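# Swing backboard clips outward to lock a picture frame

## Task

Swing each metal clip on the backboard outward until its loose tip rests inside the groove cut into the frame's inner wall, so that all clips together keep the backboard held in place.

## Robot and tools

ROBOT. There are two arms, left_arm and right_arm, each ending in a parallel two-finger gripper with a wrist camera. Both bases sit on mounting plates carried by one metal frame behind them. A 'too close' warning treats each plate and its half of that frame as part of the arm on it. Calibrated base places: left_arm (+0.025, +0.305, +0.280) m, right_arm (-0.032, -0.281, +0.280) m, both almost unrotated.

FRAMES. Reported positions use the scene frame. Its origin is at table-top height, halfway between the nominal bases. +x points out over the table, +z points up, and left_arm is on the +y side. These names do not match left and right in the images. end_effector_position is in metres and end_effector_quat_wxyz is the gripper orientation. The position is the point between the finger pads, about 1 cm short of the tips. The fingers point along the gripper's +z axis and spread along its y axis. Printed poses can be a few cm off, and more at long reach. Friction can leave a gripper 1 cm or more from its command with nothing touching.

ROW FORMAT. Motion commands use rows of 14 numbers, each in [-1, 1]. Both arms are always included, in this order: left dx, dy, dz, rx, ry, rz, opening, then right dx, dy, dz, rx, ry, rz, opening. The first six numbers of each arm are an offset, not a pose. They count from that arm's 'Hand target' as it stood when the action or move began, and they are expressed in the gripper's own axes. A value of 1.0 means 0.6 m or 180 degrees. rx, ry and rz form one rotation vector. Sending all six as 0 re-commands the current Hand target. Repeating an offset in a later call moves the gripper further again. The opening is absolute: +1 is fully open (0.094 m) and -1 is shut.

execute_actions(actions, cameras). The actions list holds at most one entry.
- An empty list is a look: it returns the state and pictures.
- {"rows": [...], "steps": n} runs 1 to 15 rows over n steps. n is at most 15 and at least 4, with a default of 15, and each step is 1/30 s. Each row is one step and the last row repeats. Every row counts from the same starting Hand target, not from the row before it.
- {"steps": n} alone is a wait of up to 300 steps, counted from the previous result, so your reply time uses part of it.
The result is read 4 steps before the action ends, and those last steps run afterwards. Pictures come only with a look or when cameras names them. A call that is refused sends nothing to the robot.

move(target, speed, blend, blocking, cameras). Each gripper travels in a straight line toward its offset. target is either one 14-number row or up to 15 such rows. Every row counts from the starting Hand targets, and all rows share a 10 s cap.
- speed: m/s from 0.002 to 0.5, default 0.25. Rotation is limited to twice that value in rad/s.
- blend: metres by which corners between listed targets may be cut. The default 0 stops at each one.
- blocking=false returns after about 0.5 s while the motion continues.
New openings in the first target are sent right away. Later ones are applied only after the arms have stopped at that target. Paths do not avoid obstacles or the other arm. A fast gripper lags, can stray from the path and can overshoot the speed, most of all with the arm nearly straight. The result adds a 'move:' line. Its ending can be done, off_target, moving, held or fault. Any arm the ending does not name finished within 10 mm and 2 degrees. limits=paced means a sent pose was clipped, and limits=held means a check held steps back. Neither done nor off_target tells you whether there is contact.



CONTROLLER. On every step the commanded pose is limited to 100 mm and 20 degrees from the measured pose. A far target can therefore need several actions: continue from the shown Hand target. If a gripper stops short, send the remaining distance as an offset. To end a push, command the target back beyond the gripper. Very small moves may not start.

RESULT LINES.
- grip_measured: finger opening on the command scale. It reads up to 1.6 mm too wide when empty and up to about 3 mm narrower than a squeezed hard part. The pads reach full force (about 50 to 64 N each) about 0.05 below the first-touch reading. To release, command well above grip_measured.
- grip_effort_nm: gripper motor effort. Negative means closing. It carries an offset and is not a finger-pad force.
- Joint positions: the last entry is the opening in metres.
- Joint torques: include the arm's own weight. Joints 1 to 3 wrap at ±28 N m.
- Joint velocities: 'within noise' means the arm is at rest.

CAMERAS. There are three, all 672x504: cam_high (fixed), cam_left_wrist and cam_right_wrist. Calibration matrices are supplied and are accurate to a few mm or degrees. Wrist images can lag while the arm moves.

AVOID. Do not drop or throw parts or release them while they move, and do not let anything leave the table. Avoid slamming or pressing hard, and collisions or squeezes between the two arms. Do not pass close to an arm's own base: go around it, or the shoulder posture may flip. Avoid long stretched holds or pushes, which heat motors. MOTOR HOT appears at 75 °C. At 90 °C that arm folds up and stays idle, and at 100 °C it collapses. Brief outside tugs on held parts can happen. Move smoothly and steadily.

Each tool is called after "Emit:" in YAML: its name, and indented under it one key for each argument.

## Session

Emit:
execute_actions:
  actions: []
  cameras: ["all"]

Scene clock: 0.00 s of 6600.00 s.
left_arm: end_effector_position=(+0.1455, +0.0137, +0.3858) grip_measured=+1.000 grip_effort_nm=n/a end_effector_quat_wxyz=(+0.158, +0.448, +0.879, +0.041) | right_arm: end_effector_position=(+0.0007, -0.5750, +0.1914) grip_measured=+1.000 grip_effort_nm=n/a end_effector_quat_wxyz=(-0.028, +0.985, -0.127, -0.109)
Joint positions: left_arm=[-1.336 1.609 1.209 -1.037 -0.307 -0.391 0.094] | right_arm=[-1.3 2.105 1.031 -0.614 0.18 2.057 0.094]
Joint velocities: within noise
Joint torques (N m): no reading
Motor temperatures (°C): left_arm=[27 36 34 42 26 31 26] | right_arm=[24 33 37 40 24 26 26]
Heat: left arm: 42 °C; right arm: 40 °C.
Hand target: left_arm +0.1470, +0.0119, +0.3903; +0.164, +0.446, +0.879, +0.037 | right_arm -0.0012, -0.5733, +0.1915; -0.031, +0.985, -0.127, -0.115

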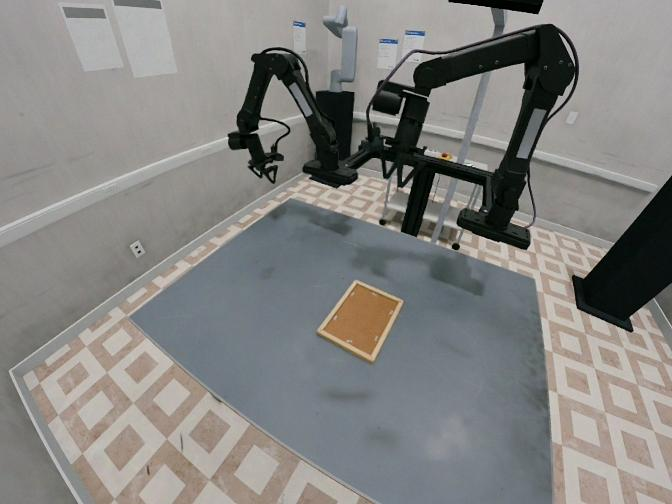

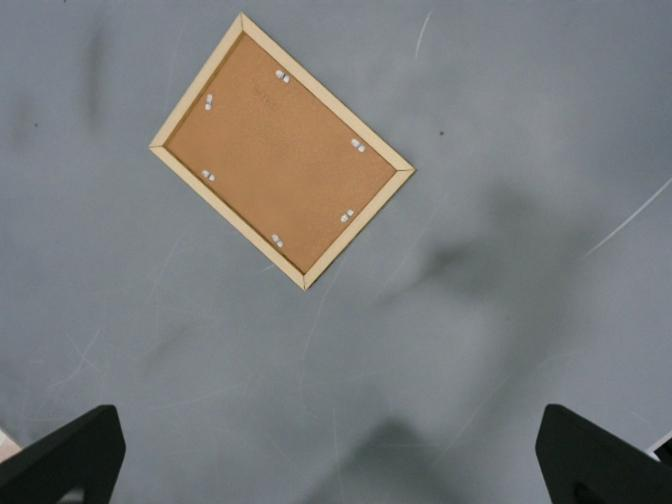

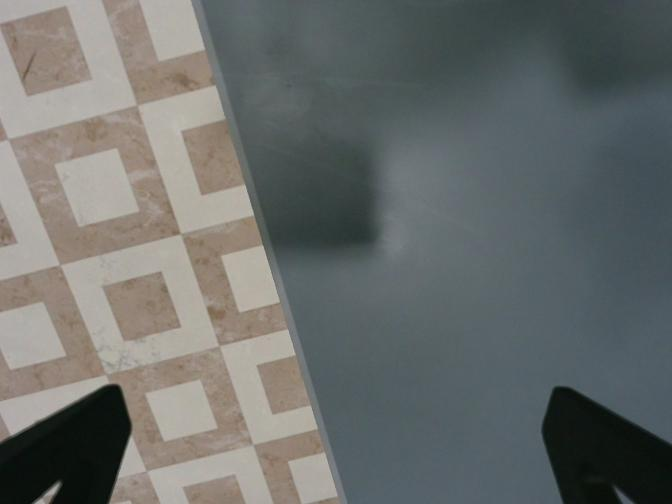

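Emit:
zoom_image:
  camera: "cam_left_wrist"
  region: [140, 0, 290, 150]

Emit:
zoom_image:
  camera: "cam_left_wrist"
  region: [270, 100, 420, 250]

Emit:
zoom_image:
  camera: "cam_left_wrist"
  region: [150, 140, 310, 300]

Scaled by 3.360 from the camera's 672x504 image, which has a finer 960x720 frame.

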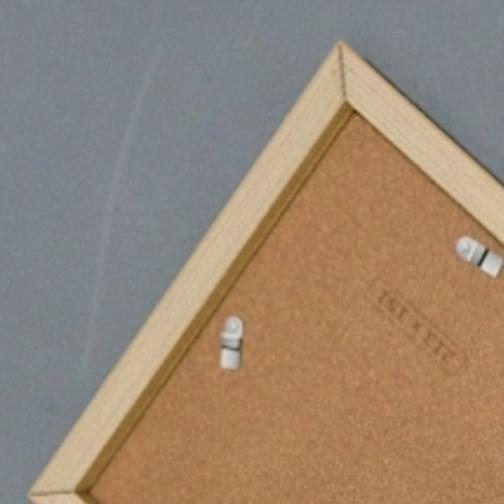

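Scaled by 3.360 from the camera's 672x504 image, which has a finer 960x720 frame.

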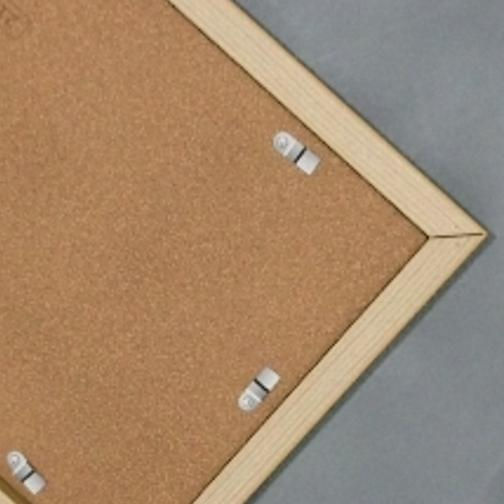

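Scaled by 3.150 from the camera's 672x504 image, which has a finer 960x720 frame.

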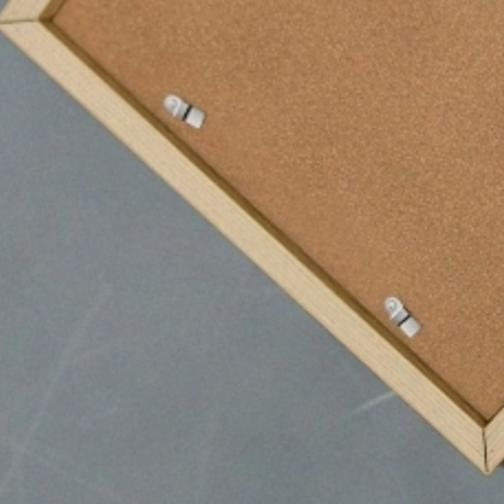

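Emit:
move:
  target: [-0.0117, 0.157, 0.427, 0.0686, 0.0829, 0, -0.74, 0,0,0,0,0,0,1]
  speed: 0.2

Scene clock: 4.70 s of 6600.00 s.
left_arm: end_effector_position=(+0.3025, +0.0493, +0.1704) grip_measured=-0.737 grip_effort_nm=-0.110 end_effector_quat_wxyz=(-0.005, +0.447, +0.895, +0.006) | right_arm: end_effector_position=(+0.0007, -0.5750, +0.1914) grip_measured=+1.000 grip_effort_nm=-0.037 end_effector_quat_wxyz=(-0.028, +0.985, -0.127, -0.109)
Joint positions: left_arm=[-0.733 2.312 1.31 -0.581 -0.023 0.173 0.012] | right_arm=[-1.3 2.105 1.031 -0.614 0.18 2.057 0.094]
Joint velocities: within noise
Joint torques (N m): left_arm=[-0.51 -10.11 5.75 0.2 0.08 0.04] | right_arm=[-0.12 -9.02 4.42 -0.19 0.22 -0.01]
Motor temperatures (°C): left_arm=[27 36 34 41 26 31 26] | right_arm=[24 35 37 40 24 26 26]
Heat: left arm: 41 °C; right arm: 40 °C.
Hand target: left_arm +0.3061, +0.0420, +0.1705; +0.000, +0.452, +0.892, +0.000 | right_arm -0.0012, -0.5733, +0.1915; -0.031, +0.985, -0.127, -0.115
Off the commanded pose: left_arm 0.008 m, 1 deg | right_arm 0.003 m, 1 deg.
Kept back: nothing.
move: done
camera_calibration:
cam_left_wrist: T_world_to_cam=[[-0.797373, -0.603487, -0.0000388408, 0.271834], [-0.546362, 0.721868, 0.424729, 0.0999516], [-0.25629, 0.338688, -0.905321, 0.298663], [0, 0, 0, 1]] pos_world=[0.347907, -0.00925746, 0.227944]

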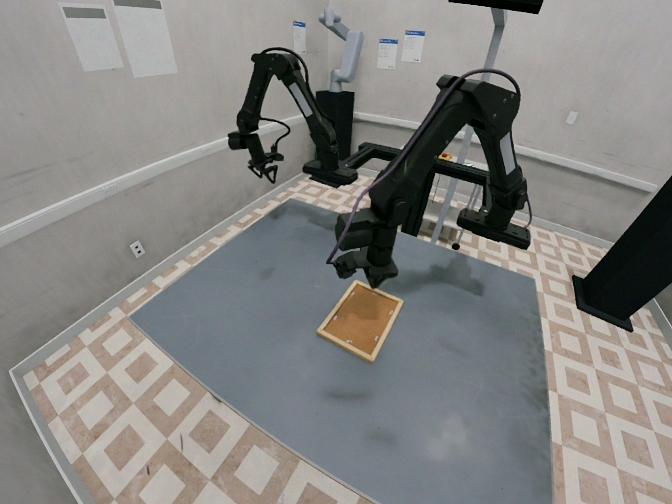

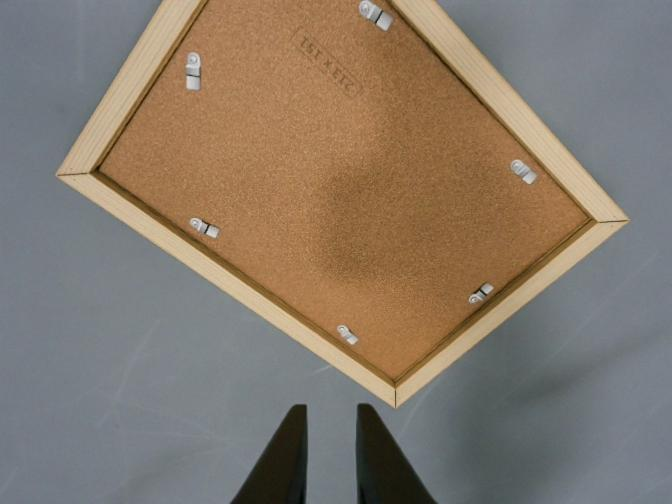

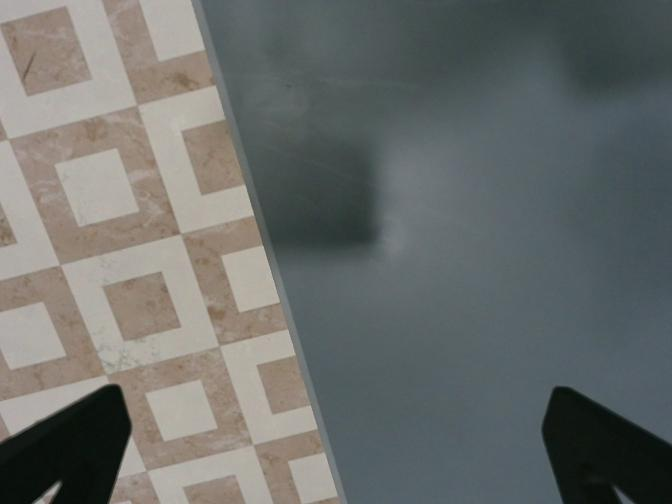

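Emit:
zoom_image:
  camera: "cam_left_wrist"
  region: [150, 20, 270, 140]

Emit:
zoom_image:
  camera: "cam_left_wrist"
  region: [150, 190, 270, 310]

Emit:
zoom_image:
  camera: "cam_left_wrist"
  region: [300, 290, 420, 410]

Emit:
zoom_image:
  camera: "cam_left_wrist"
  region: [430, 230, 550, 350]

Emit:
zoom_image:
  camera: "cam_left_wrist"
  region: [480, 120, 600, 240]

Emit:
zoom_image:
  camera: "cam_left_wrist"
  region: [330, 0, 450, 120]

Scaled by 4.200 from the camera's 672x504 image, which has a finer 960x720 frame.

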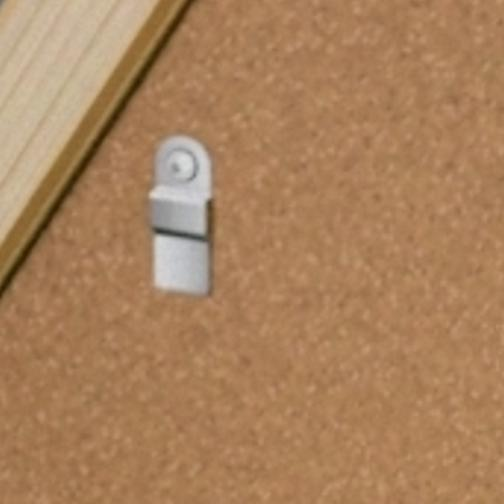

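Scaled by 4.200 from the camera's 672x504 image, which has a finer 960x720 frame.

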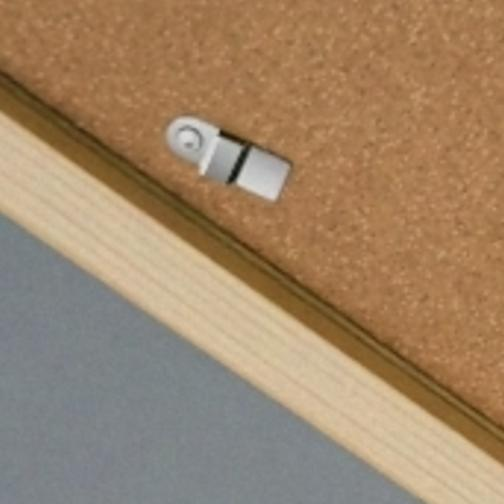

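Scaled by 4.200 from the camera's 672x504 image, which has a finer 960x720 frame.

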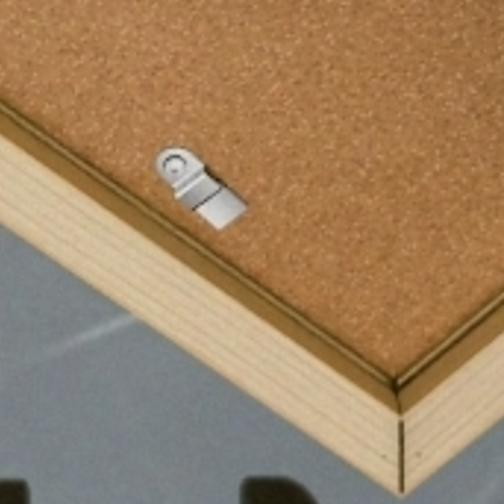

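Scaled by 4.200 from the camera's 672x504 image, which has a finer 960x720 frame.

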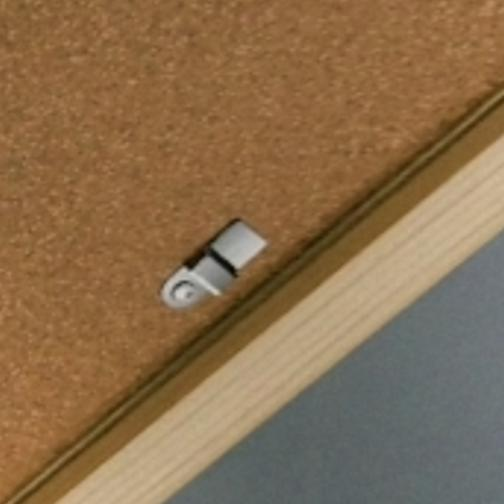

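Scaled by 4.200 from the camera's 672x504 image, which has a finer 960x720 frame.

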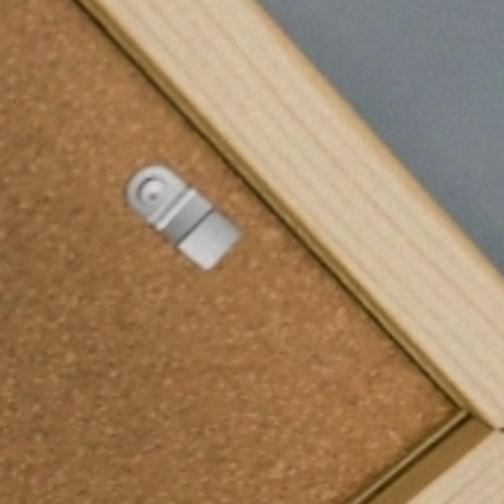

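Scaled by 4.200 from the camera's 672x504 image, which has a finer 960x720 frame.

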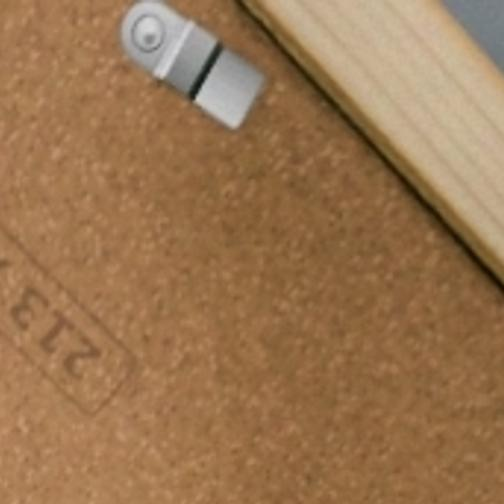

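Emit:
move:
  target: [0.1399, -0.0133, 0.1675, 0, 0, -0.2356, -1, 0,0,0,0,0,0,1]
  speed: 0.15
  cameras: ["cam_left_wrist"]

Emit:
zoom_image:
  camera: "cam_left_wrist"
  region: [220, 260, 460, 500]

Scene clock: 16.73 s of 6600.00 s.
left_arm: end_effector_position=(+0.2529, +0.1012, +0.0745) grip_measured=-0.986 grip_effort_nm=-0.701 end_effector_quat_wxyz=(+0.004, +0.106, +0.994, +0.000) | right_arm: end_effector_position=(+0.0007, -0.5750, +0.1914) grip_measured=+1.000 grip_effort_nm=-0.037 end_effector_quat_wxyz=(-0.028, +0.985, -0.127, -0.109)
Joint positions: left_arm=[-0.713 2.467 0.97 -0.066 -0.018 -0.521 0.001] | right_arm=[-1.3 2.105 1.031 -0.614 0.18 2.057 0.094]
Joint velocities: within noise
Joint torques (N m): left_arm=[0.27 -8.43 1.28 0.32 0.04 -0.11] | right_arm=[0.03 -8.96 4.37 -0.19 0.19 -0.03]
Motor temperatures (°C): left_arm=[27 39 35 41 25 30 26] | right_arm=[24 38 37 39 24 26 26]
Heat: left arm: 41 °C; right arm: 39 °C.
Hand target: left_arm +0.2498, +0.1051, +0.0698; +0.000, +0.099, +0.995, +0.000 | right_arm -0.0012, -0.5733, +0.1915; -0.031, +0.985, -0.127, -0.115
Off the commanded pose: left_arm 0.007 m, 1 deg | right_arm 0.003 m, 1 deg.
Kept back: nothing.
move: done
camera_calibration:
cam_left_wrist: T_world_to_cam=[[-0.20705, -0.978304, 0.00715992, 0.151726], [-0.894416, 0.192251, 0.403806, 0.21924], [-0.396422, 0.077204, -0.914817, 0.244211], [0, 0, 0, 1]] pos_world=[0.324317, 0.0874307, 0.133792]
Images, in order (width x height): cam_left_wrist 672x504.

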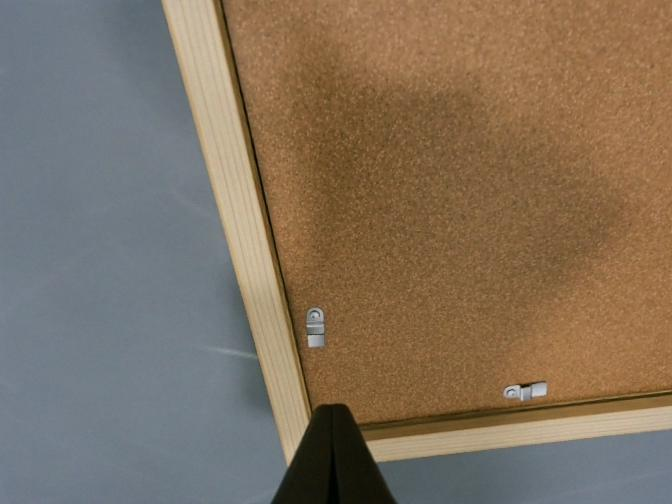

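Scaled by 2.100 from the camera's 672x504 image, which has a finer 960x720 frame.

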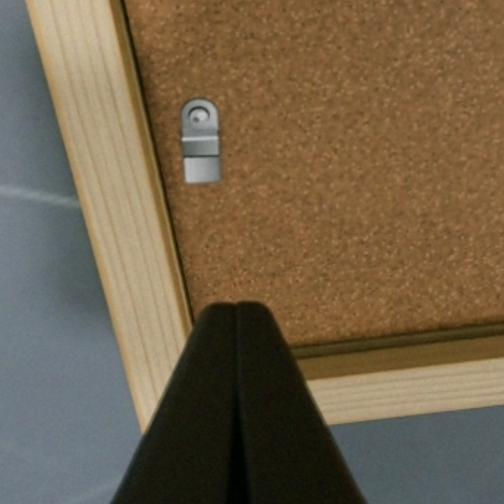

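Emit:
move:
  target: [0.0006, -0.0222, 0.0625, 0, 0, 0, -1, 0,0,0,0,0,0,1]
  speed: 0.06
  cameras: ["cam_left_wrist"]

Emit:
zoom_image:
  camera: "cam_left_wrist"
  region: [220, 260, 460, 500]

Scene clock: 18.07 s of 6600.00 s.
left_arm: end_effector_position=(+0.2457, +0.0965, +0.0363) grip_measured=-0.986 grip_effort_nm=-0.701 end_effector_quat_wxyz=(-0.003, +0.100, +0.995, +0.005) | right_arm: end_effector_position=(+0.0007, -0.5750, +0.1914) grip_measured=+1.000 grip_effort_nm=-0.032 end_effector_quat_wxyz=(-0.028, +0.985, -0.127, -0.109)
Joint positions: left_arm=[-0.738 2.618 1.039 -0.002 -0.018 -0.557 0.001] | right_arm=[-1.3 2.105 1.031 -0.614 0.18 2.057 0.094]
Joint velocities: within noise
Joint torques (N m): left_arm=[-0.59 -8.57 2.4 0.27 0.04 -0.11] | right_arm=[-0.18 -9.13 4.4 -0.21 0.21 -0.02]
Motor temperatures (°C): left_arm=[27 39 34 41 25 30 26] | right_arm=[24 38 37 39 24 26 26]
Heat: left arm: 41 °C; right arm: 39 °C.
Hand target: left_arm +0.2471, +0.0919, +0.0324; +0.000, +0.099, +0.995, +0.000 | right_arm -0.0012, -0.5733, +0.1915; -0.031, +0.985, -0.127, -0.115
Off the commanded pose: left_arm 0.006 m, 1 deg | right_arm 0.003 m, 1 deg.
Kept back: nothing.
move: done
camera_calibration:
cam_left_wrist: T_world_to_cam=[[-0.196423, -0.980518, -0.00161106, 0.143837], [-0.89072, 0.177747, 0.418358, 0.229082], [-0.409921, 0.0836103, -0.908281, 0.209232], [0, 0, 0, 1]] pos_world=[0.318069, 0.0828225, 0.0944345]
Images, in order (width x height): cam_left_wrist 672x504.

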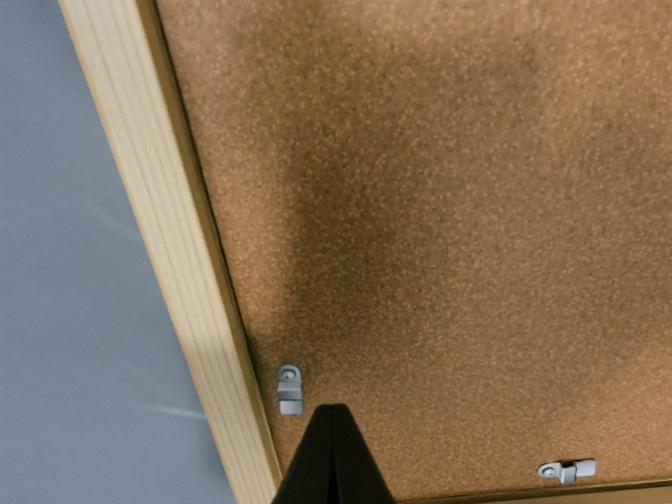

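Scaled by 2.100 from the camera's 672x504 image, which has a finer 960x720 frame.

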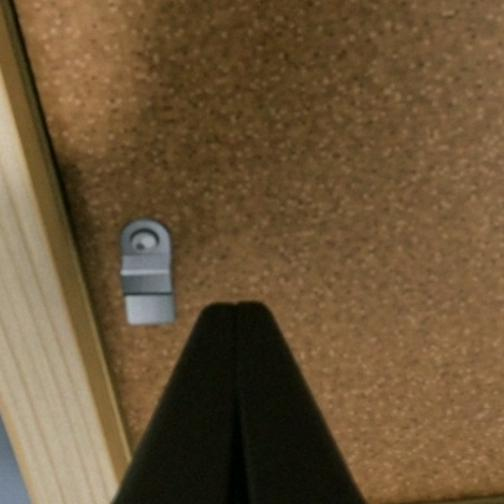

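Emit:
move:
  target: [0, 0, 0.022, 0, 0, 0, -1, 0,0,0,0,0,0,1]
  speed: 0.03
  cameras: ["cam_left_wrist"]

Emit:
zoom_image:
  camera: "cam_left_wrist"
  region: [220, 300, 440, 500]

Scene clock: 19.13 s of 6600.00 s.
left_arm: end_effector_position=(+0.2460, +0.0960, +0.0234) grip_measured=-0.986 grip_effort_nm=-0.706 end_effector_quat_wxyz=(-0.003, +0.100, +0.995, +0.004) | right_arm: end_effector_position=(+0.0007, -0.5750, +0.1914) grip_measured=+1.000 grip_effort_nm=-0.037 end_effector_quat_wxyz=(-0.028, +0.985, -0.127, -0.109)
Joint positions: left_arm=[-0.738 2.668 1.064 0.023 -0.018 -0.558 0.001] | right_arm=[-1.3 2.105 1.031 -0.614 0.18 2.057 0.094]
Joint velocities: within noise
Joint torques (N m): left_arm=[-0.55 -8.59 2.24 0.3 0.03 -0.1] | right_arm=[-0.13 -9.1 4.31 -0.19 0.16 -0.01]
Motor temperatures (°C): left_arm=[27 39 34 41 25 30 26] | right_arm=[24 38 37 39 24 26 26]
Heat: left arm: 41 °C; right arm: 39 °C.
Hand target: left_arm +0.2469, +0.0921, +0.0191; +0.000, +0.099, +0.995, +0.000 | right_arm -0.0012, -0.5733, +0.1915; -0.031, +0.985, -0.127, -0.115
Off the commanded pose: left_arm 0.006 m, 1 deg | right_arm 0.003 m, 1 deg.
Kept back: nothing.
move: done
camera_calibration:
cam_left_wrist: T_world_to_cam=[[-0.195285, -0.980746, -0.0010099, 0.143083], [-0.891278, 0.17704, 0.417469, 0.23508], [-0.409252, 0.0824254, -0.908691, 0.197616], [0, 0, 0, 1]] pos_world=[0.318338, 0.0824209, 0.0815778]
Images, in order (width x height): cam_left_wrist 672x504.

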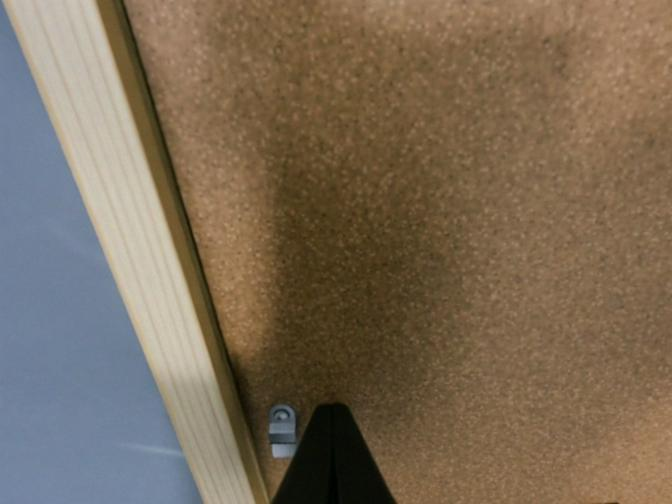

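Scaled by 2.291 from the camera's 672x504 image, which has a finer 960x720 frame.

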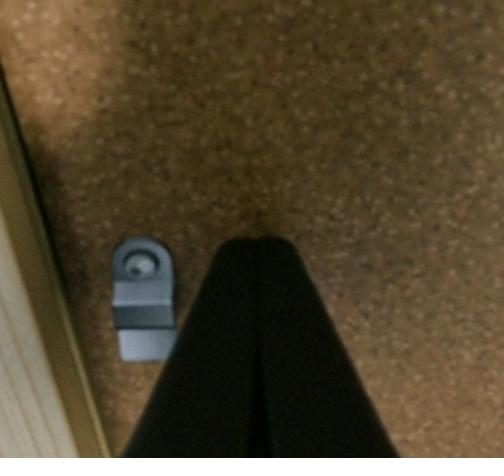

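Emit:
move:
  target: [0, 0, 0.005, 0, 0, 0, -1, 0,0,0,0,0,0,1]
  speed: 0.02
  cameras: ["cam_left_wrist"]

Emit:
zoom_image:
  camera: "cam_left_wrist"
  region: [220, 300, 440, 500]

Emit:
move:
  target: [0, 0, 0.005, 0, 0, 0, -1, 0,0,0,0,0,0,1]
  speed: 0.02
  cameras: ["cam_left_wrist"]

Emit:
zoom_image:
  camera: "cam_left_wrist"
  region: [220, 300, 440, 500]

Scene clock: 20.10 s of 6600.00 s.
left_arm: end_effector_position=(+0.2470, +0.0950, +0.0216) grip_measured=-0.986 grip_effort_nm=-0.701 end_effector_quat_wxyz=(-0.001, +0.100, +0.995, +0.003) | right_arm: end_effector_position=(+0.0007, -0.5750, +0.1914) grip_measured=+1.000 grip_effort_nm=-0.032 end_effector_quat_wxyz=(-0.028, +0.985, -0.127, -0.109)
Joint positions: left_arm=[-0.738 2.675 1.07 0.029 -0.018 -0.558 0.001] | right_arm=[-1.3 2.105 1.031 -0.614 0.18 2.057 0.094]
Joint velocities: within noise
Joint torques (N m): left_arm=[-0.53 -8.28 2.25 0.32 0.04 -0.1] | right_arm=[-0.05 -9.02 4.3 -0.18 0.2 -0.02]
Motor temperatures (°C): left_arm=[27 39 34 41 25 30 26] | right_arm=[24 38 37 39 24 26 26]
Heat: left arm: 41 °C; right arm: 39 °C.
Hand target: left_arm +0.2470, +0.0921, +0.0162; +0.000, +0.099, +0.995, +0.000 | right_arm -0.0012, -0.5733, +0.1915; -0.031, +0.985, -0.127, -0.115
Off the commanded pose: left_arm 0.006 m, 0 deg | right_arm 0.003 m, 1 deg.
Kept back: nothing.
move: done
camera_calibration:
cam_left_wrist: T_world_to_cam=[[-0.195233, -0.980756, 0.00102054, 0.142239], [-0.89244, 0.178084, 0.414533, 0.237174], [-0.406737, 0.0800198, -0.910034, 0.196127], [0, 0, 0, 1]] pos_world=[0.319205, 0.0815709, 0.0800208]
Images, in order (width x height): cam_left_wrist 672x504.

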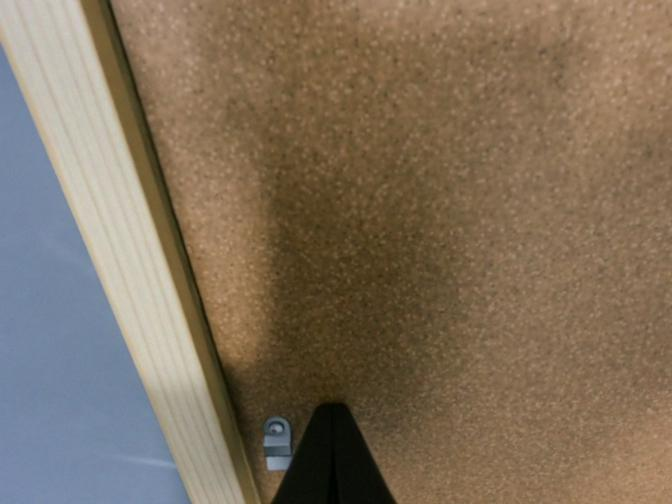

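Scaled by 2.291 from the camera's 672x504 image, which has a finer 960x720 frame.

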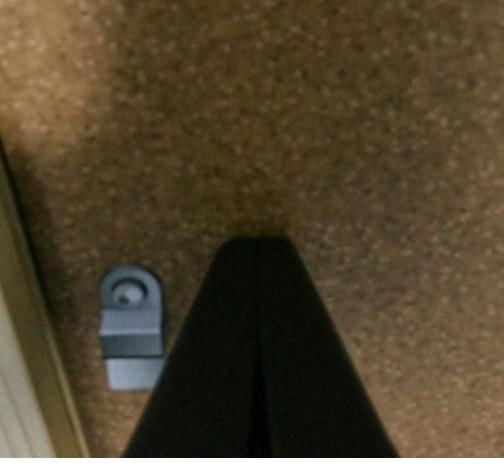

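Scene clock: 20.80 s of 6600.00 s.
left_arm: end_effector_position=(+0.2472, +0.0949, +0.0214) grip_measured=-0.986 grip_effort_nm=-0.706 end_effector_quat_wxyz=(-0.001, +0.100, +0.995, +0.003) | right_arm: end_effector_position=(+0.0007, -0.5750, +0.1914) grip_measured=+1.000 grip_effort_nm=-0.032 end_effector_quat_wxyz=(-0.028, +0.985, -0.127, -0.109)
Joint positions: left_arm=[-0.738 2.676 1.071 0.029 -0.018 -0.558 0.001] | right_arm=[-1.3 2.105 1.031 -0.614 0.18 2.057 0.094]
Joint velocities: within noise
Joint torques (N m): left_arm=[-0.51 -7.41 2.62 0.37 0.03 -0.1] | right_arm=[-0.13 -9.07 4.34 -0.21 0.18 -0.01]
Motor temperatures (°C): left_arm=[27 39 34 41 25 30 26] | right_arm=[24 39 37 38 24 26 26]
Heat: left arm: 41 °C; right arm: 39 °C.
Hand target: left_arm +0.2470, +0.0920, +0.0132; +0.000, +0.099, +0.995, +0.000 | right_arm -0.0012, -0.5733, +0.1915; -0.031, +0.985, -0.127, -0.115
Off the commanded pose: left_arm 0.009 m, 0 deg | right_arm 0.003 m, 1 deg.
Kept back: nothing.
move: done
camera_calibration:
cam_left_wrist: T_world_to_cam=[[-0.195228, -0.980757, 0.0012236, 0.142133], [-0.892556, 0.178188, 0.414239, 0.237415], [-0.406486, 0.079779, -0.910167, 0.195991], [0, 0, 0, 1]] pos_world=[0.319322, 0.0814574, 0.0798638]
Images, in order (width x height): cam_left_wrist 672x504.

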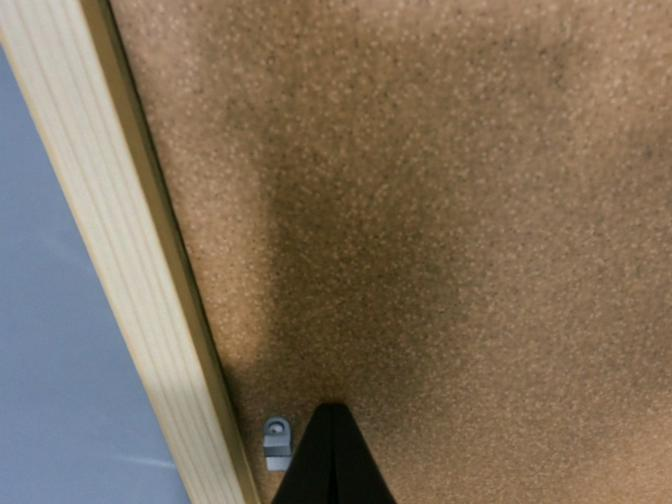

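Scaled by 2.291 from the camera's 672x504 image, which has a finer 960x720 frame.

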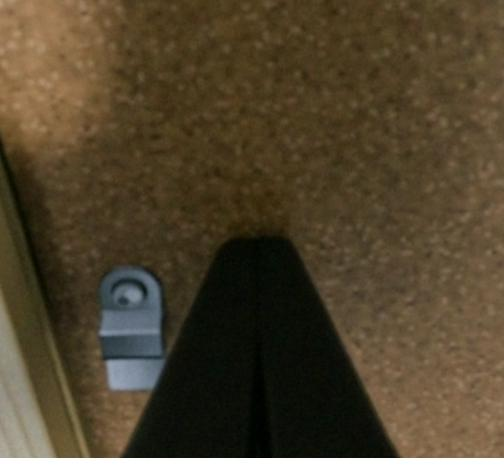

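Emit:
move:
  target:
    - [0, 0, -0.0092, 0, 0, 0, -1, 0,0,0,0,0,0,1]
    - [0, 0.0092, -0.0092, 0, 0, 0, -1, 0,0,0,0,0,0,1]
  speed: 0.02
  cameras: ["cam_left_wrist"]

Emit:
zoom_image:
  camera: "cam_left_wrist"
  region: [220, 300, 440, 500]

Scene clock: 22.57 s of 6600.00 s.
left_arm: end_effector_position=(+0.2472, +0.0950, +0.0214) grip_measured=-0.986 grip_effort_nm=-0.706 end_effector_quat_wxyz=(-0.002, +0.099, +0.995, +0.001) | right_arm: end_effector_position=(+0.0007, -0.5750, +0.1914) grip_measured=+1.000 grip_effort_nm=-0.037 end_effector_quat_wxyz=(-0.028, +0.985, -0.127, -0.109)
Joint positions: left_arm=[-0.735 2.676 1.071 0.029 -0.013 -0.557 0.001] | right_arm=[-1.3 2.105 1.031 -0.614 0.18 2.057 0.094]
Joint velocities: within noise
Joint torques (N m): left_arm=[0.39 -9.4 0.88 0.38 -0.03 0.02] | right_arm=[-0.09 -9.16 4.27 -0.16 0.19 0]
Motor temperatures (°C): left_arm=[27 39 34 41 25 30 26] | right_arm=[24 39 37 38 24 26 26]
Heat: left arm: 41 °C; right arm: 39 °C.
Hand target: left_arm +0.2481, +0.0974, +0.0187; +0.000, +0.099, +0.995, +0.000 | right_arm -0.0012, -0.5733, +0.1915; -0.031, +0.985, -0.127, -0.115
Off the commanded pose: left_arm 0.004 m, 0 deg | right_arm 0.003 m, 1 deg.
Kept back: nothing.
move: done
camera_calibration:
cam_left_wrist: T_world_to_cam=[[-0.193702, -0.981048, 0.00488089, 0.141861], [-0.891394, 0.178074, 0.41678, 0.237065], [-0.40975, 0.0763803, -0.908994, 0.197072], [0, 0, 0, 1]] pos_world=[0.319548, 0.081905, 0.0796408]
Images, in order (width x height): cam_left_wrist 672x504.

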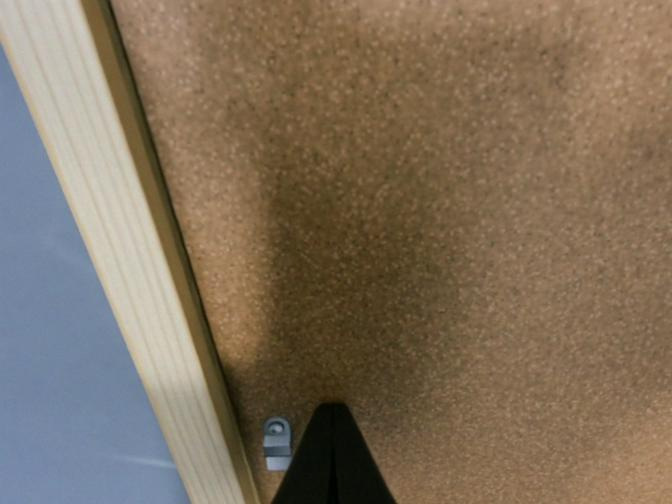

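Scaled by 2.291 from the camera's 672x504 image, which has a finer 960x720 frame.

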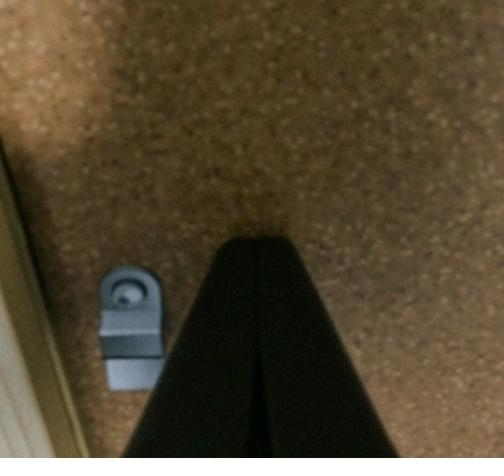

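Emit:
move:
  target:
    - [0, 0, -0.0067, 0, 0, 0, -1, 0,0,0,0,0,0,1]
    - [0, 0.0067, -0.0067, 0, 0, 0, -1, 0,0,0,0,0,0,1]
  speed: 0.03
  cameras: ["cam_left_wrist"]

Emit:
zoom_image:
  camera: "cam_left_wrist"
  region: [220, 300, 440, 500]

Scene clock: 23.57 s of 6600.00 s.
left_arm: end_effector_position=(+0.2477, +0.0965, +0.0213) grip_measured=-0.986 grip_effort_nm=-0.706 end_effector_quat_wxyz=(-0.002, +0.099, +0.995, -0.004) | right_arm: end_effector_position=(+0.0007, -0.5750, +0.1914) grip_measured=+1.000 grip_effort_nm=-0.037 end_effector_quat_wxyz=(-0.028, +0.985, -0.127, -0.109)
Joint positions: left_arm=[-0.726 2.674 1.061 0.045 -0.005 -0.547 0.001] | right_arm=[-1.3 2.105 1.031 -0.614 0.18 2.057 0.094]
Joint velocities: within noise
Joint torques (N m): left_arm=[0.51 -10.73 0.35 0.25 -0.1 0.04] | right_arm=[-0.03 -9.11 4.27 -0.16 0.2 0.03]
Motor temperatures (°C): left_arm=[27 39 34 40 25 30 26] | right_arm=[24 39 37 38 24 26 26]
Heat: left arm: 40 °C; right arm: 39 °C.
Hand target: left_arm +0.2489, +0.1014, +0.0227; +0.000, +0.099, +0.995, +0.000 | right_arm -0.0012, -0.5733, +0.1915; -0.031, +0.985, -0.127, -0.115
Off the commanded pose: left_arm 0.005 m, 0 deg | right_arm 0.003 m, 1 deg.
Kept back: nothing.
move: done
camera_calibration:
cam_left_wrist: T_world_to_cam=[[-0.194338, -0.980817, 0.0151575, 0.1433], [-0.891289, 0.18301, 0.414863, 0.236898], [-0.409679, 0.0671139, -0.909758, 0.197975], [0, 0, 0, 1]] pos_world=[0.320099, 0.0839099, 0.0796568]
Images, in order (width x height): cam_left_wrist 672x504.

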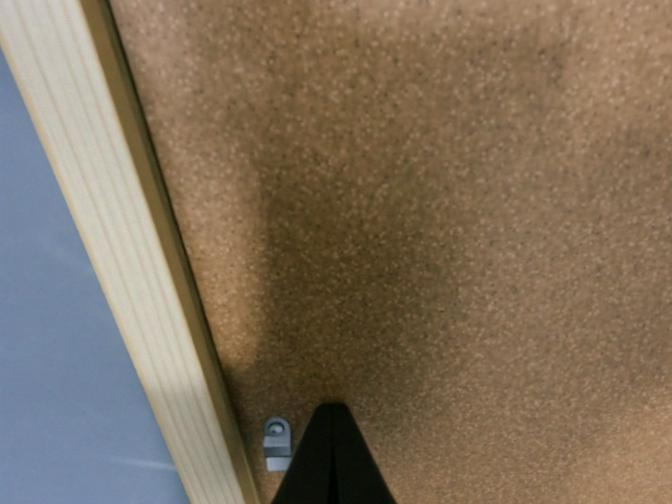

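Scaled by 2.291 from the camera's 672x504 image, which has a finer 960x720 frame.

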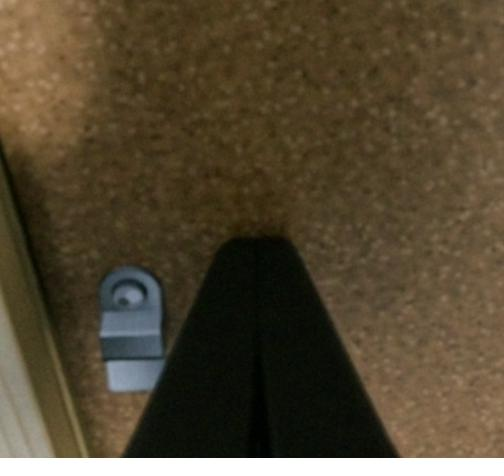

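Emit:
move:
  target: [0, 0, -0.012, 0, 0, 0, -1, 0,0,0,0,0,0,1]
  speed: 0.03
  cameras: ["cam_left_wrist"]

Emit:
zoom_image:
  camera: "cam_left_wrist"
  region: [220, 300, 440, 500]

Scene clock: 24.50 s of 6600.00 s.
left_arm: end_effector_position=(+0.2447, +0.1008, +0.0230) grip_measured=-0.986 grip_effort_nm=-0.701 end_effector_quat_wxyz=(-0.005, +0.098, +0.995, -0.002) | right_arm: end_effector_position=(+0.0007, -0.5750, +0.1914) grip_measured=+1.000 grip_effort_nm=-0.042 end_effector_quat_wxyz=(-0.028, +0.985, -0.127, -0.109)
Joint positions: left_arm=[-0.722 2.665 1.042 0.047 -0.005 -0.546 0.001] | right_arm=[-1.3 2.105 1.031 -0.614 0.18 2.057 0.094]
Joint velocities: within noise
Joint torques (N m): left_arm=[0.24 -12.34 0.59 0.1 -0.09 0.02] | right_arm=[-0.08 -9.11 4.29 -0.19 0.2 -0.01]
Motor temperatures (°C): left_arm=[27 39 34 40 25 30 26] | right_arm=[24 39 37 38 24 26 26]
Heat: left arm: 40 °C; right arm: 39 °C.
Hand target: left_arm +0.2489, +0.1014, +0.0299; +0.000, +0.099, +0.995, +0.000 | right_arm -0.0012, -0.5733, +0.1915; -0.031, +0.985, -0.127, -0.115
Off the commanded pose: left_arm 0.008 m, 1 deg | right_arm 0.003 m, 1 deg.
Kept back: nothing.
move: done
camera_calibration:
cam_left_wrist: T_world_to_cam=[[-0.19174, -0.981376, 0.0116776, 0.146419], [-0.889404, 0.178777, 0.420712, 0.232508], [-0.414965, 0.0702814, -0.907119, 0.198894], [0, 0, 0, 1]] pos_world=[0.317402, 0.0881463, 0.0808915]
Images, in order (width x height): cam_left_wrist 672x504.

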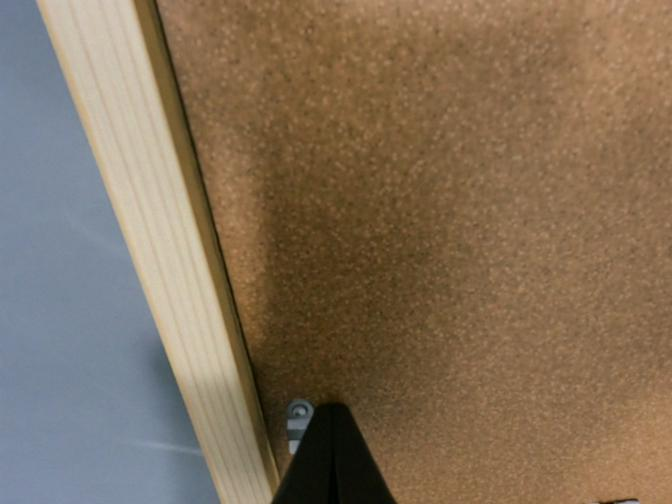

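Scaled by 2.291 from the camera's 672x504 image, which has a finer 960x720 frame.

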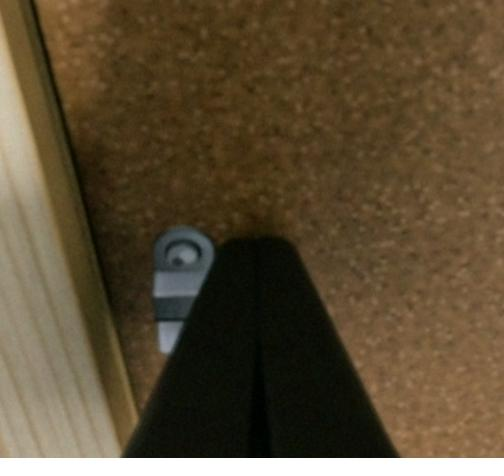

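Emit:
move:
  target: [0.0028, 0.008, 0, 0, 0, 0.25, -1, 0,0,0,0,0,0,1]
  speed: 0.3
  cameras: ["cam_left_wrist"]

Emit:
zoom_image:
  camera: "cam_left_wrist"
  region: [220, 300, 440, 500]

Scene clock: 27.00 s of 6600.00 s.
left_arm: end_effector_position=(+0.2425, +0.1076, +0.0237) grip_measured=-0.986 grip_effort_nm=-0.706 end_effector_quat_wxyz=(-0.009, +0.470, +0.882, +0.000) | right_arm: end_effector_position=(+0.0007, -0.5750, +0.1914) grip_measured=+1.000 grip_effort_nm=-0.037 end_effector_quat_wxyz=(-0.028, +0.985, -0.127, -0.109)
Joint positions: left_arm=[-0.712 2.66 1.026 0.047 -0.009 0.247 0.001] | right_arm=[-1.3 2.105 1.031 -0.614 0.18 2.057 0.094]
Joint velocities: within noise
Joint torques (N m): left_arm=[0.36 -12.07 0.46 0.2 -0.06 0.04] | right_arm=[0.06 -8.96 4.3 -0.2 0.15 0.03]
Motor temperatures (°C): left_arm=[27 39 34 40 25 30 26] | right_arm=[24 39 37 38 24 26 26]
Heat: left arm: 40 °C; right arm: 39 °C.
Hand target: left_arm +0.2481, +0.1065, +0.0299; +0.000, +0.472, +0.882, +0.000 | right_arm -0.0012, -0.5733, +0.1915; -0.031, +0.985, -0.127, -0.115
Off the commanded pose: left_arm 0.008 m, 1 deg | right_arm 0.003 m, 1 deg.
Kept back: nothing.
move: done
camera_calibration:
cam_left_wrist: T_world_to_cam=[[-0.828255, -0.560129, 0.0157859, 0.261625], [-0.501246, 0.75319, 0.425978, 0.0730183], [-0.250492, 0.344905, -0.904596, 0.128701], [0, 0, 0, 1]] pos_world=[0.28553, 0.0471574, 0.081188]
Images, in order (width x height): cam_left_wrist 672x504.

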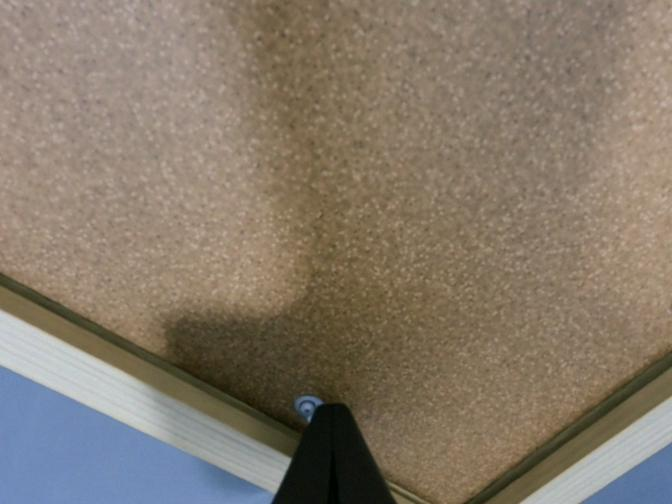

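Scaled by 2.291 from the camera's 672x504 image, which has a finer 960x720 frame.

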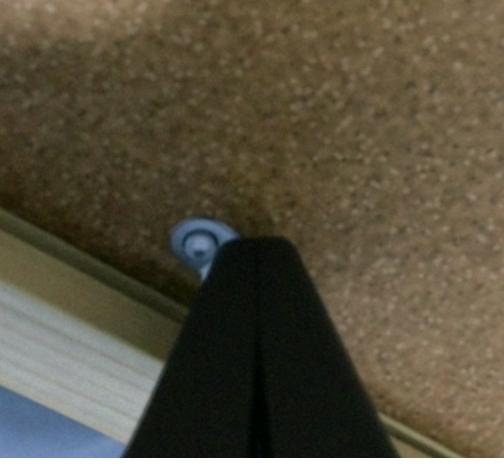

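Emit:
zoom_image:
  camera: "cam_left_wrist"
  region: [275, 380, 345, 450]

Scaled by 7.200 from the camera's 672x504 image, which has a finer 960x720 frame.

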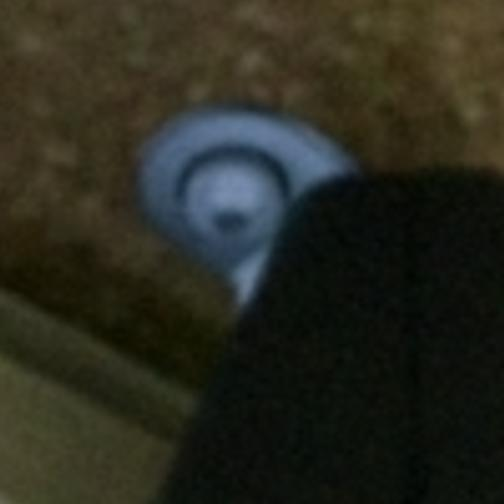

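Emit:
move:
  target:
    - [0,0,-0.01,0,0,0,-1,0,0,0,0,0,0,1]
    - [-0.019, -0.011, -0.01, 0, 0, -0.2, -1, 0,0,0,0,0,0,1]
  speed: 0.2
  cameras: ["cam_left_wrist"]

Emit:
zoom_image:
  camera: "cam_left_wrist"
  region: [220, 300, 440, 500]

Scene clock: 30.03 s of 6600.00 s.
left_arm: end_effector_position=(+0.2438, +0.0997, +0.0308) grip_measured=-0.986 grip_effort_nm=-0.706 end_effector_quat_wxyz=(-0.007, +0.178, +0.984, +0.002) | right_arm: end_effector_position=(+0.0007, -0.5750, +0.1914) grip_measured=+1.000 grip_effort_nm=-0.037 end_effector_quat_wxyz=(-0.028, +0.985, -0.127, -0.109)
Joint positions: left_arm=[-0.729 2.636 1.036 0.016 -0.01 -0.392 0.001] | right_arm=[-1.3 2.105 1.031 -0.614 0.18 2.057 0.094]
Joint velocities: within noise
Joint torques (N m): left_arm=[-0.69 -11.41 2.18 0.08 -0.05 -0.11] | right_arm=[-0.13 -9.07 4.46 -0.13 0.17 -0.03]
Motor temperatures (°C): left_arm=[27 40 34 40 25 30 26] | right_arm=[24 40 37 38 24 26 26]
Heat: left arm: 40 °C; right arm: 40 °C.
Hand target: left_arm +0.2490, +0.0934, +0.0359; +0.000, +0.176, +0.984, +0.000 | right_arm -0.0012, -0.5733, +0.1915; -0.031, +0.985, -0.127, -0.115
Off the commanded pose: left_arm 0.010 m, 1 deg | right_arm 0.003 m, 1 deg.
Kept back: nothing.
move: done
camera_calibration:
cam_left_wrist: T_world_to_cam=[[-0.347391, -0.937701, 0.00597622, 0.178872], [-0.84806, 0.316888, 0.424708, 0.204696], [-0.400143, 0.142471, -0.905311, 0.194862], [0, 0, 0, 1]] pos_world=[0.313705, 0.0751005, 0.0884054]
Images, in order (width x height): cam_left_wrist 672x504.

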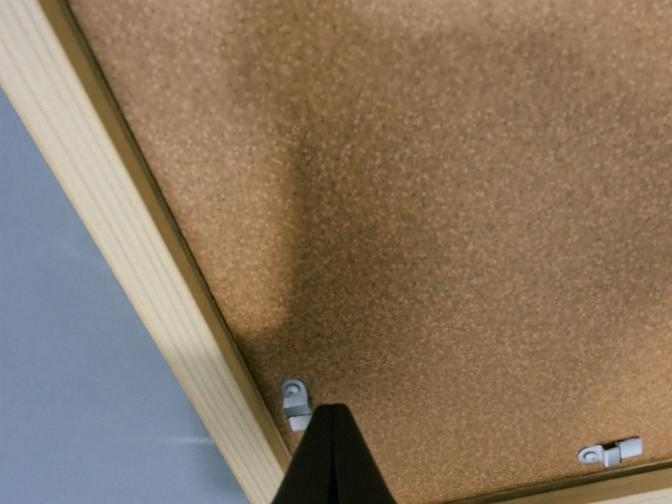

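Scaled by 2.291 from the camera's 672x504 image, which has a finer 960x720 frame.

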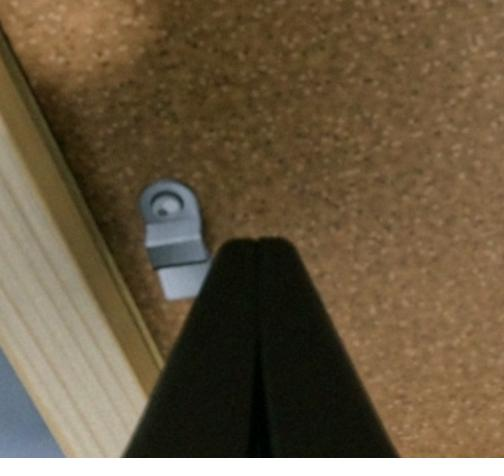

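Emit:
move:
  target:
    - [-0.0012, -0.0031, 0, 0, 0, 0, -1, 0,0,0,0,0,0,1]
    - [-0.0012, -0.0031, 0.028, 0, 0, 0, -1, 0,0,0,0,0,0,1]
  speed: 0.03
  cameras: ["cam_left_wrist"]

Emit:
zoom_image:
  camera: "cam_left_wrist"
  region: [260, 360, 400, 500]

Scene clock: 31.37 s of 6600.00 s.
left_arm: end_effector_position=(+0.2468, +0.0946, +0.0231) grip_measured=-0.986 grip_effort_nm=-0.706 end_effector_quat_wxyz=(-0.005, +0.177, +0.984, +0.001) | right_arm: end_effector_position=(+0.0007, -0.5750, +0.1914) grip_measured=+1.000 grip_effort_nm=-0.032 end_effector_quat_wxyz=(-0.028, +0.985, -0.127, -0.109)
Joint positions: left_arm=[-0.735 2.67 1.073 0.017 -0.01 -0.399 0.001] | right_arm=[-1.3 2.105 1.031 -0.614 0.18 2.057 0.094]
Joint velocities: within noise
Joint torques (N m): left_arm=[-0.58 -8.73 2.36 0.3 -0.06 -0.11] | right_arm=[-0.13 -9.09 4.26 -0.19 0.18 0]
Motor temperatures (°C): left_arm=[27 40 33 40 25 30 26] | right_arm=[24 40 37 38 24 26 26]
Heat: left arm: 40 °C; right arm: 40 °C.
Hand target: left_arm +0.2491, +0.0913, +0.0191; +0.000, +0.176, +0.984, +0.000 | right_arm -0.0012, -0.5733, +0.1915; -0.031, +0.985, -0.127, -0.115
Off the commanded pose: left_arm 0.006 m, 1 deg | right_arm 0.003 m, 1 deg.
Kept back: nothing.
move: done
camera_calibration:
cam_left_wrist: T_world_to_cam=[[-0.345935, -0.938231, 0.00710232, 0.174812], [-0.849537, 0.316428, 0.422091, 0.212569], [-0.398266, 0.139983, -0.906526, 0.189538], [0, 0, 0, 1]] pos_world=[0.316545, 0.0702194, 0.080856]
Images, in order (width x height): cam_left_wrist 672x504.

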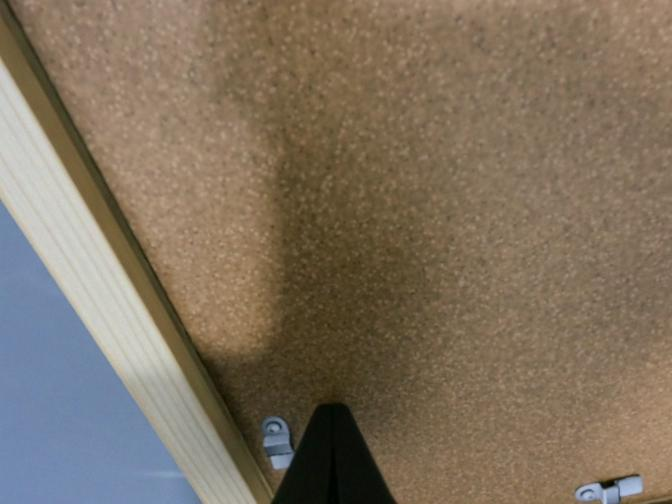

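Scaled by 3.600 from the camera's 672x504 image, which has a finer 960x720 frame.

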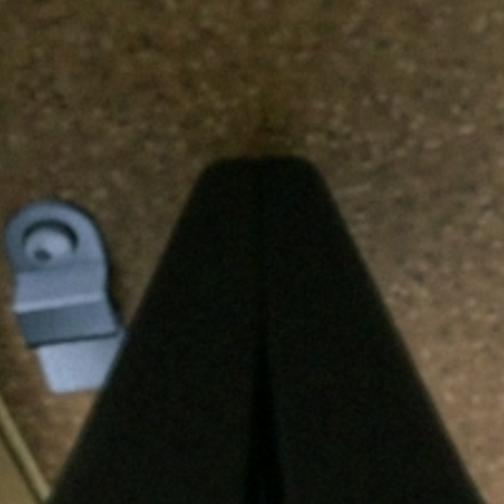

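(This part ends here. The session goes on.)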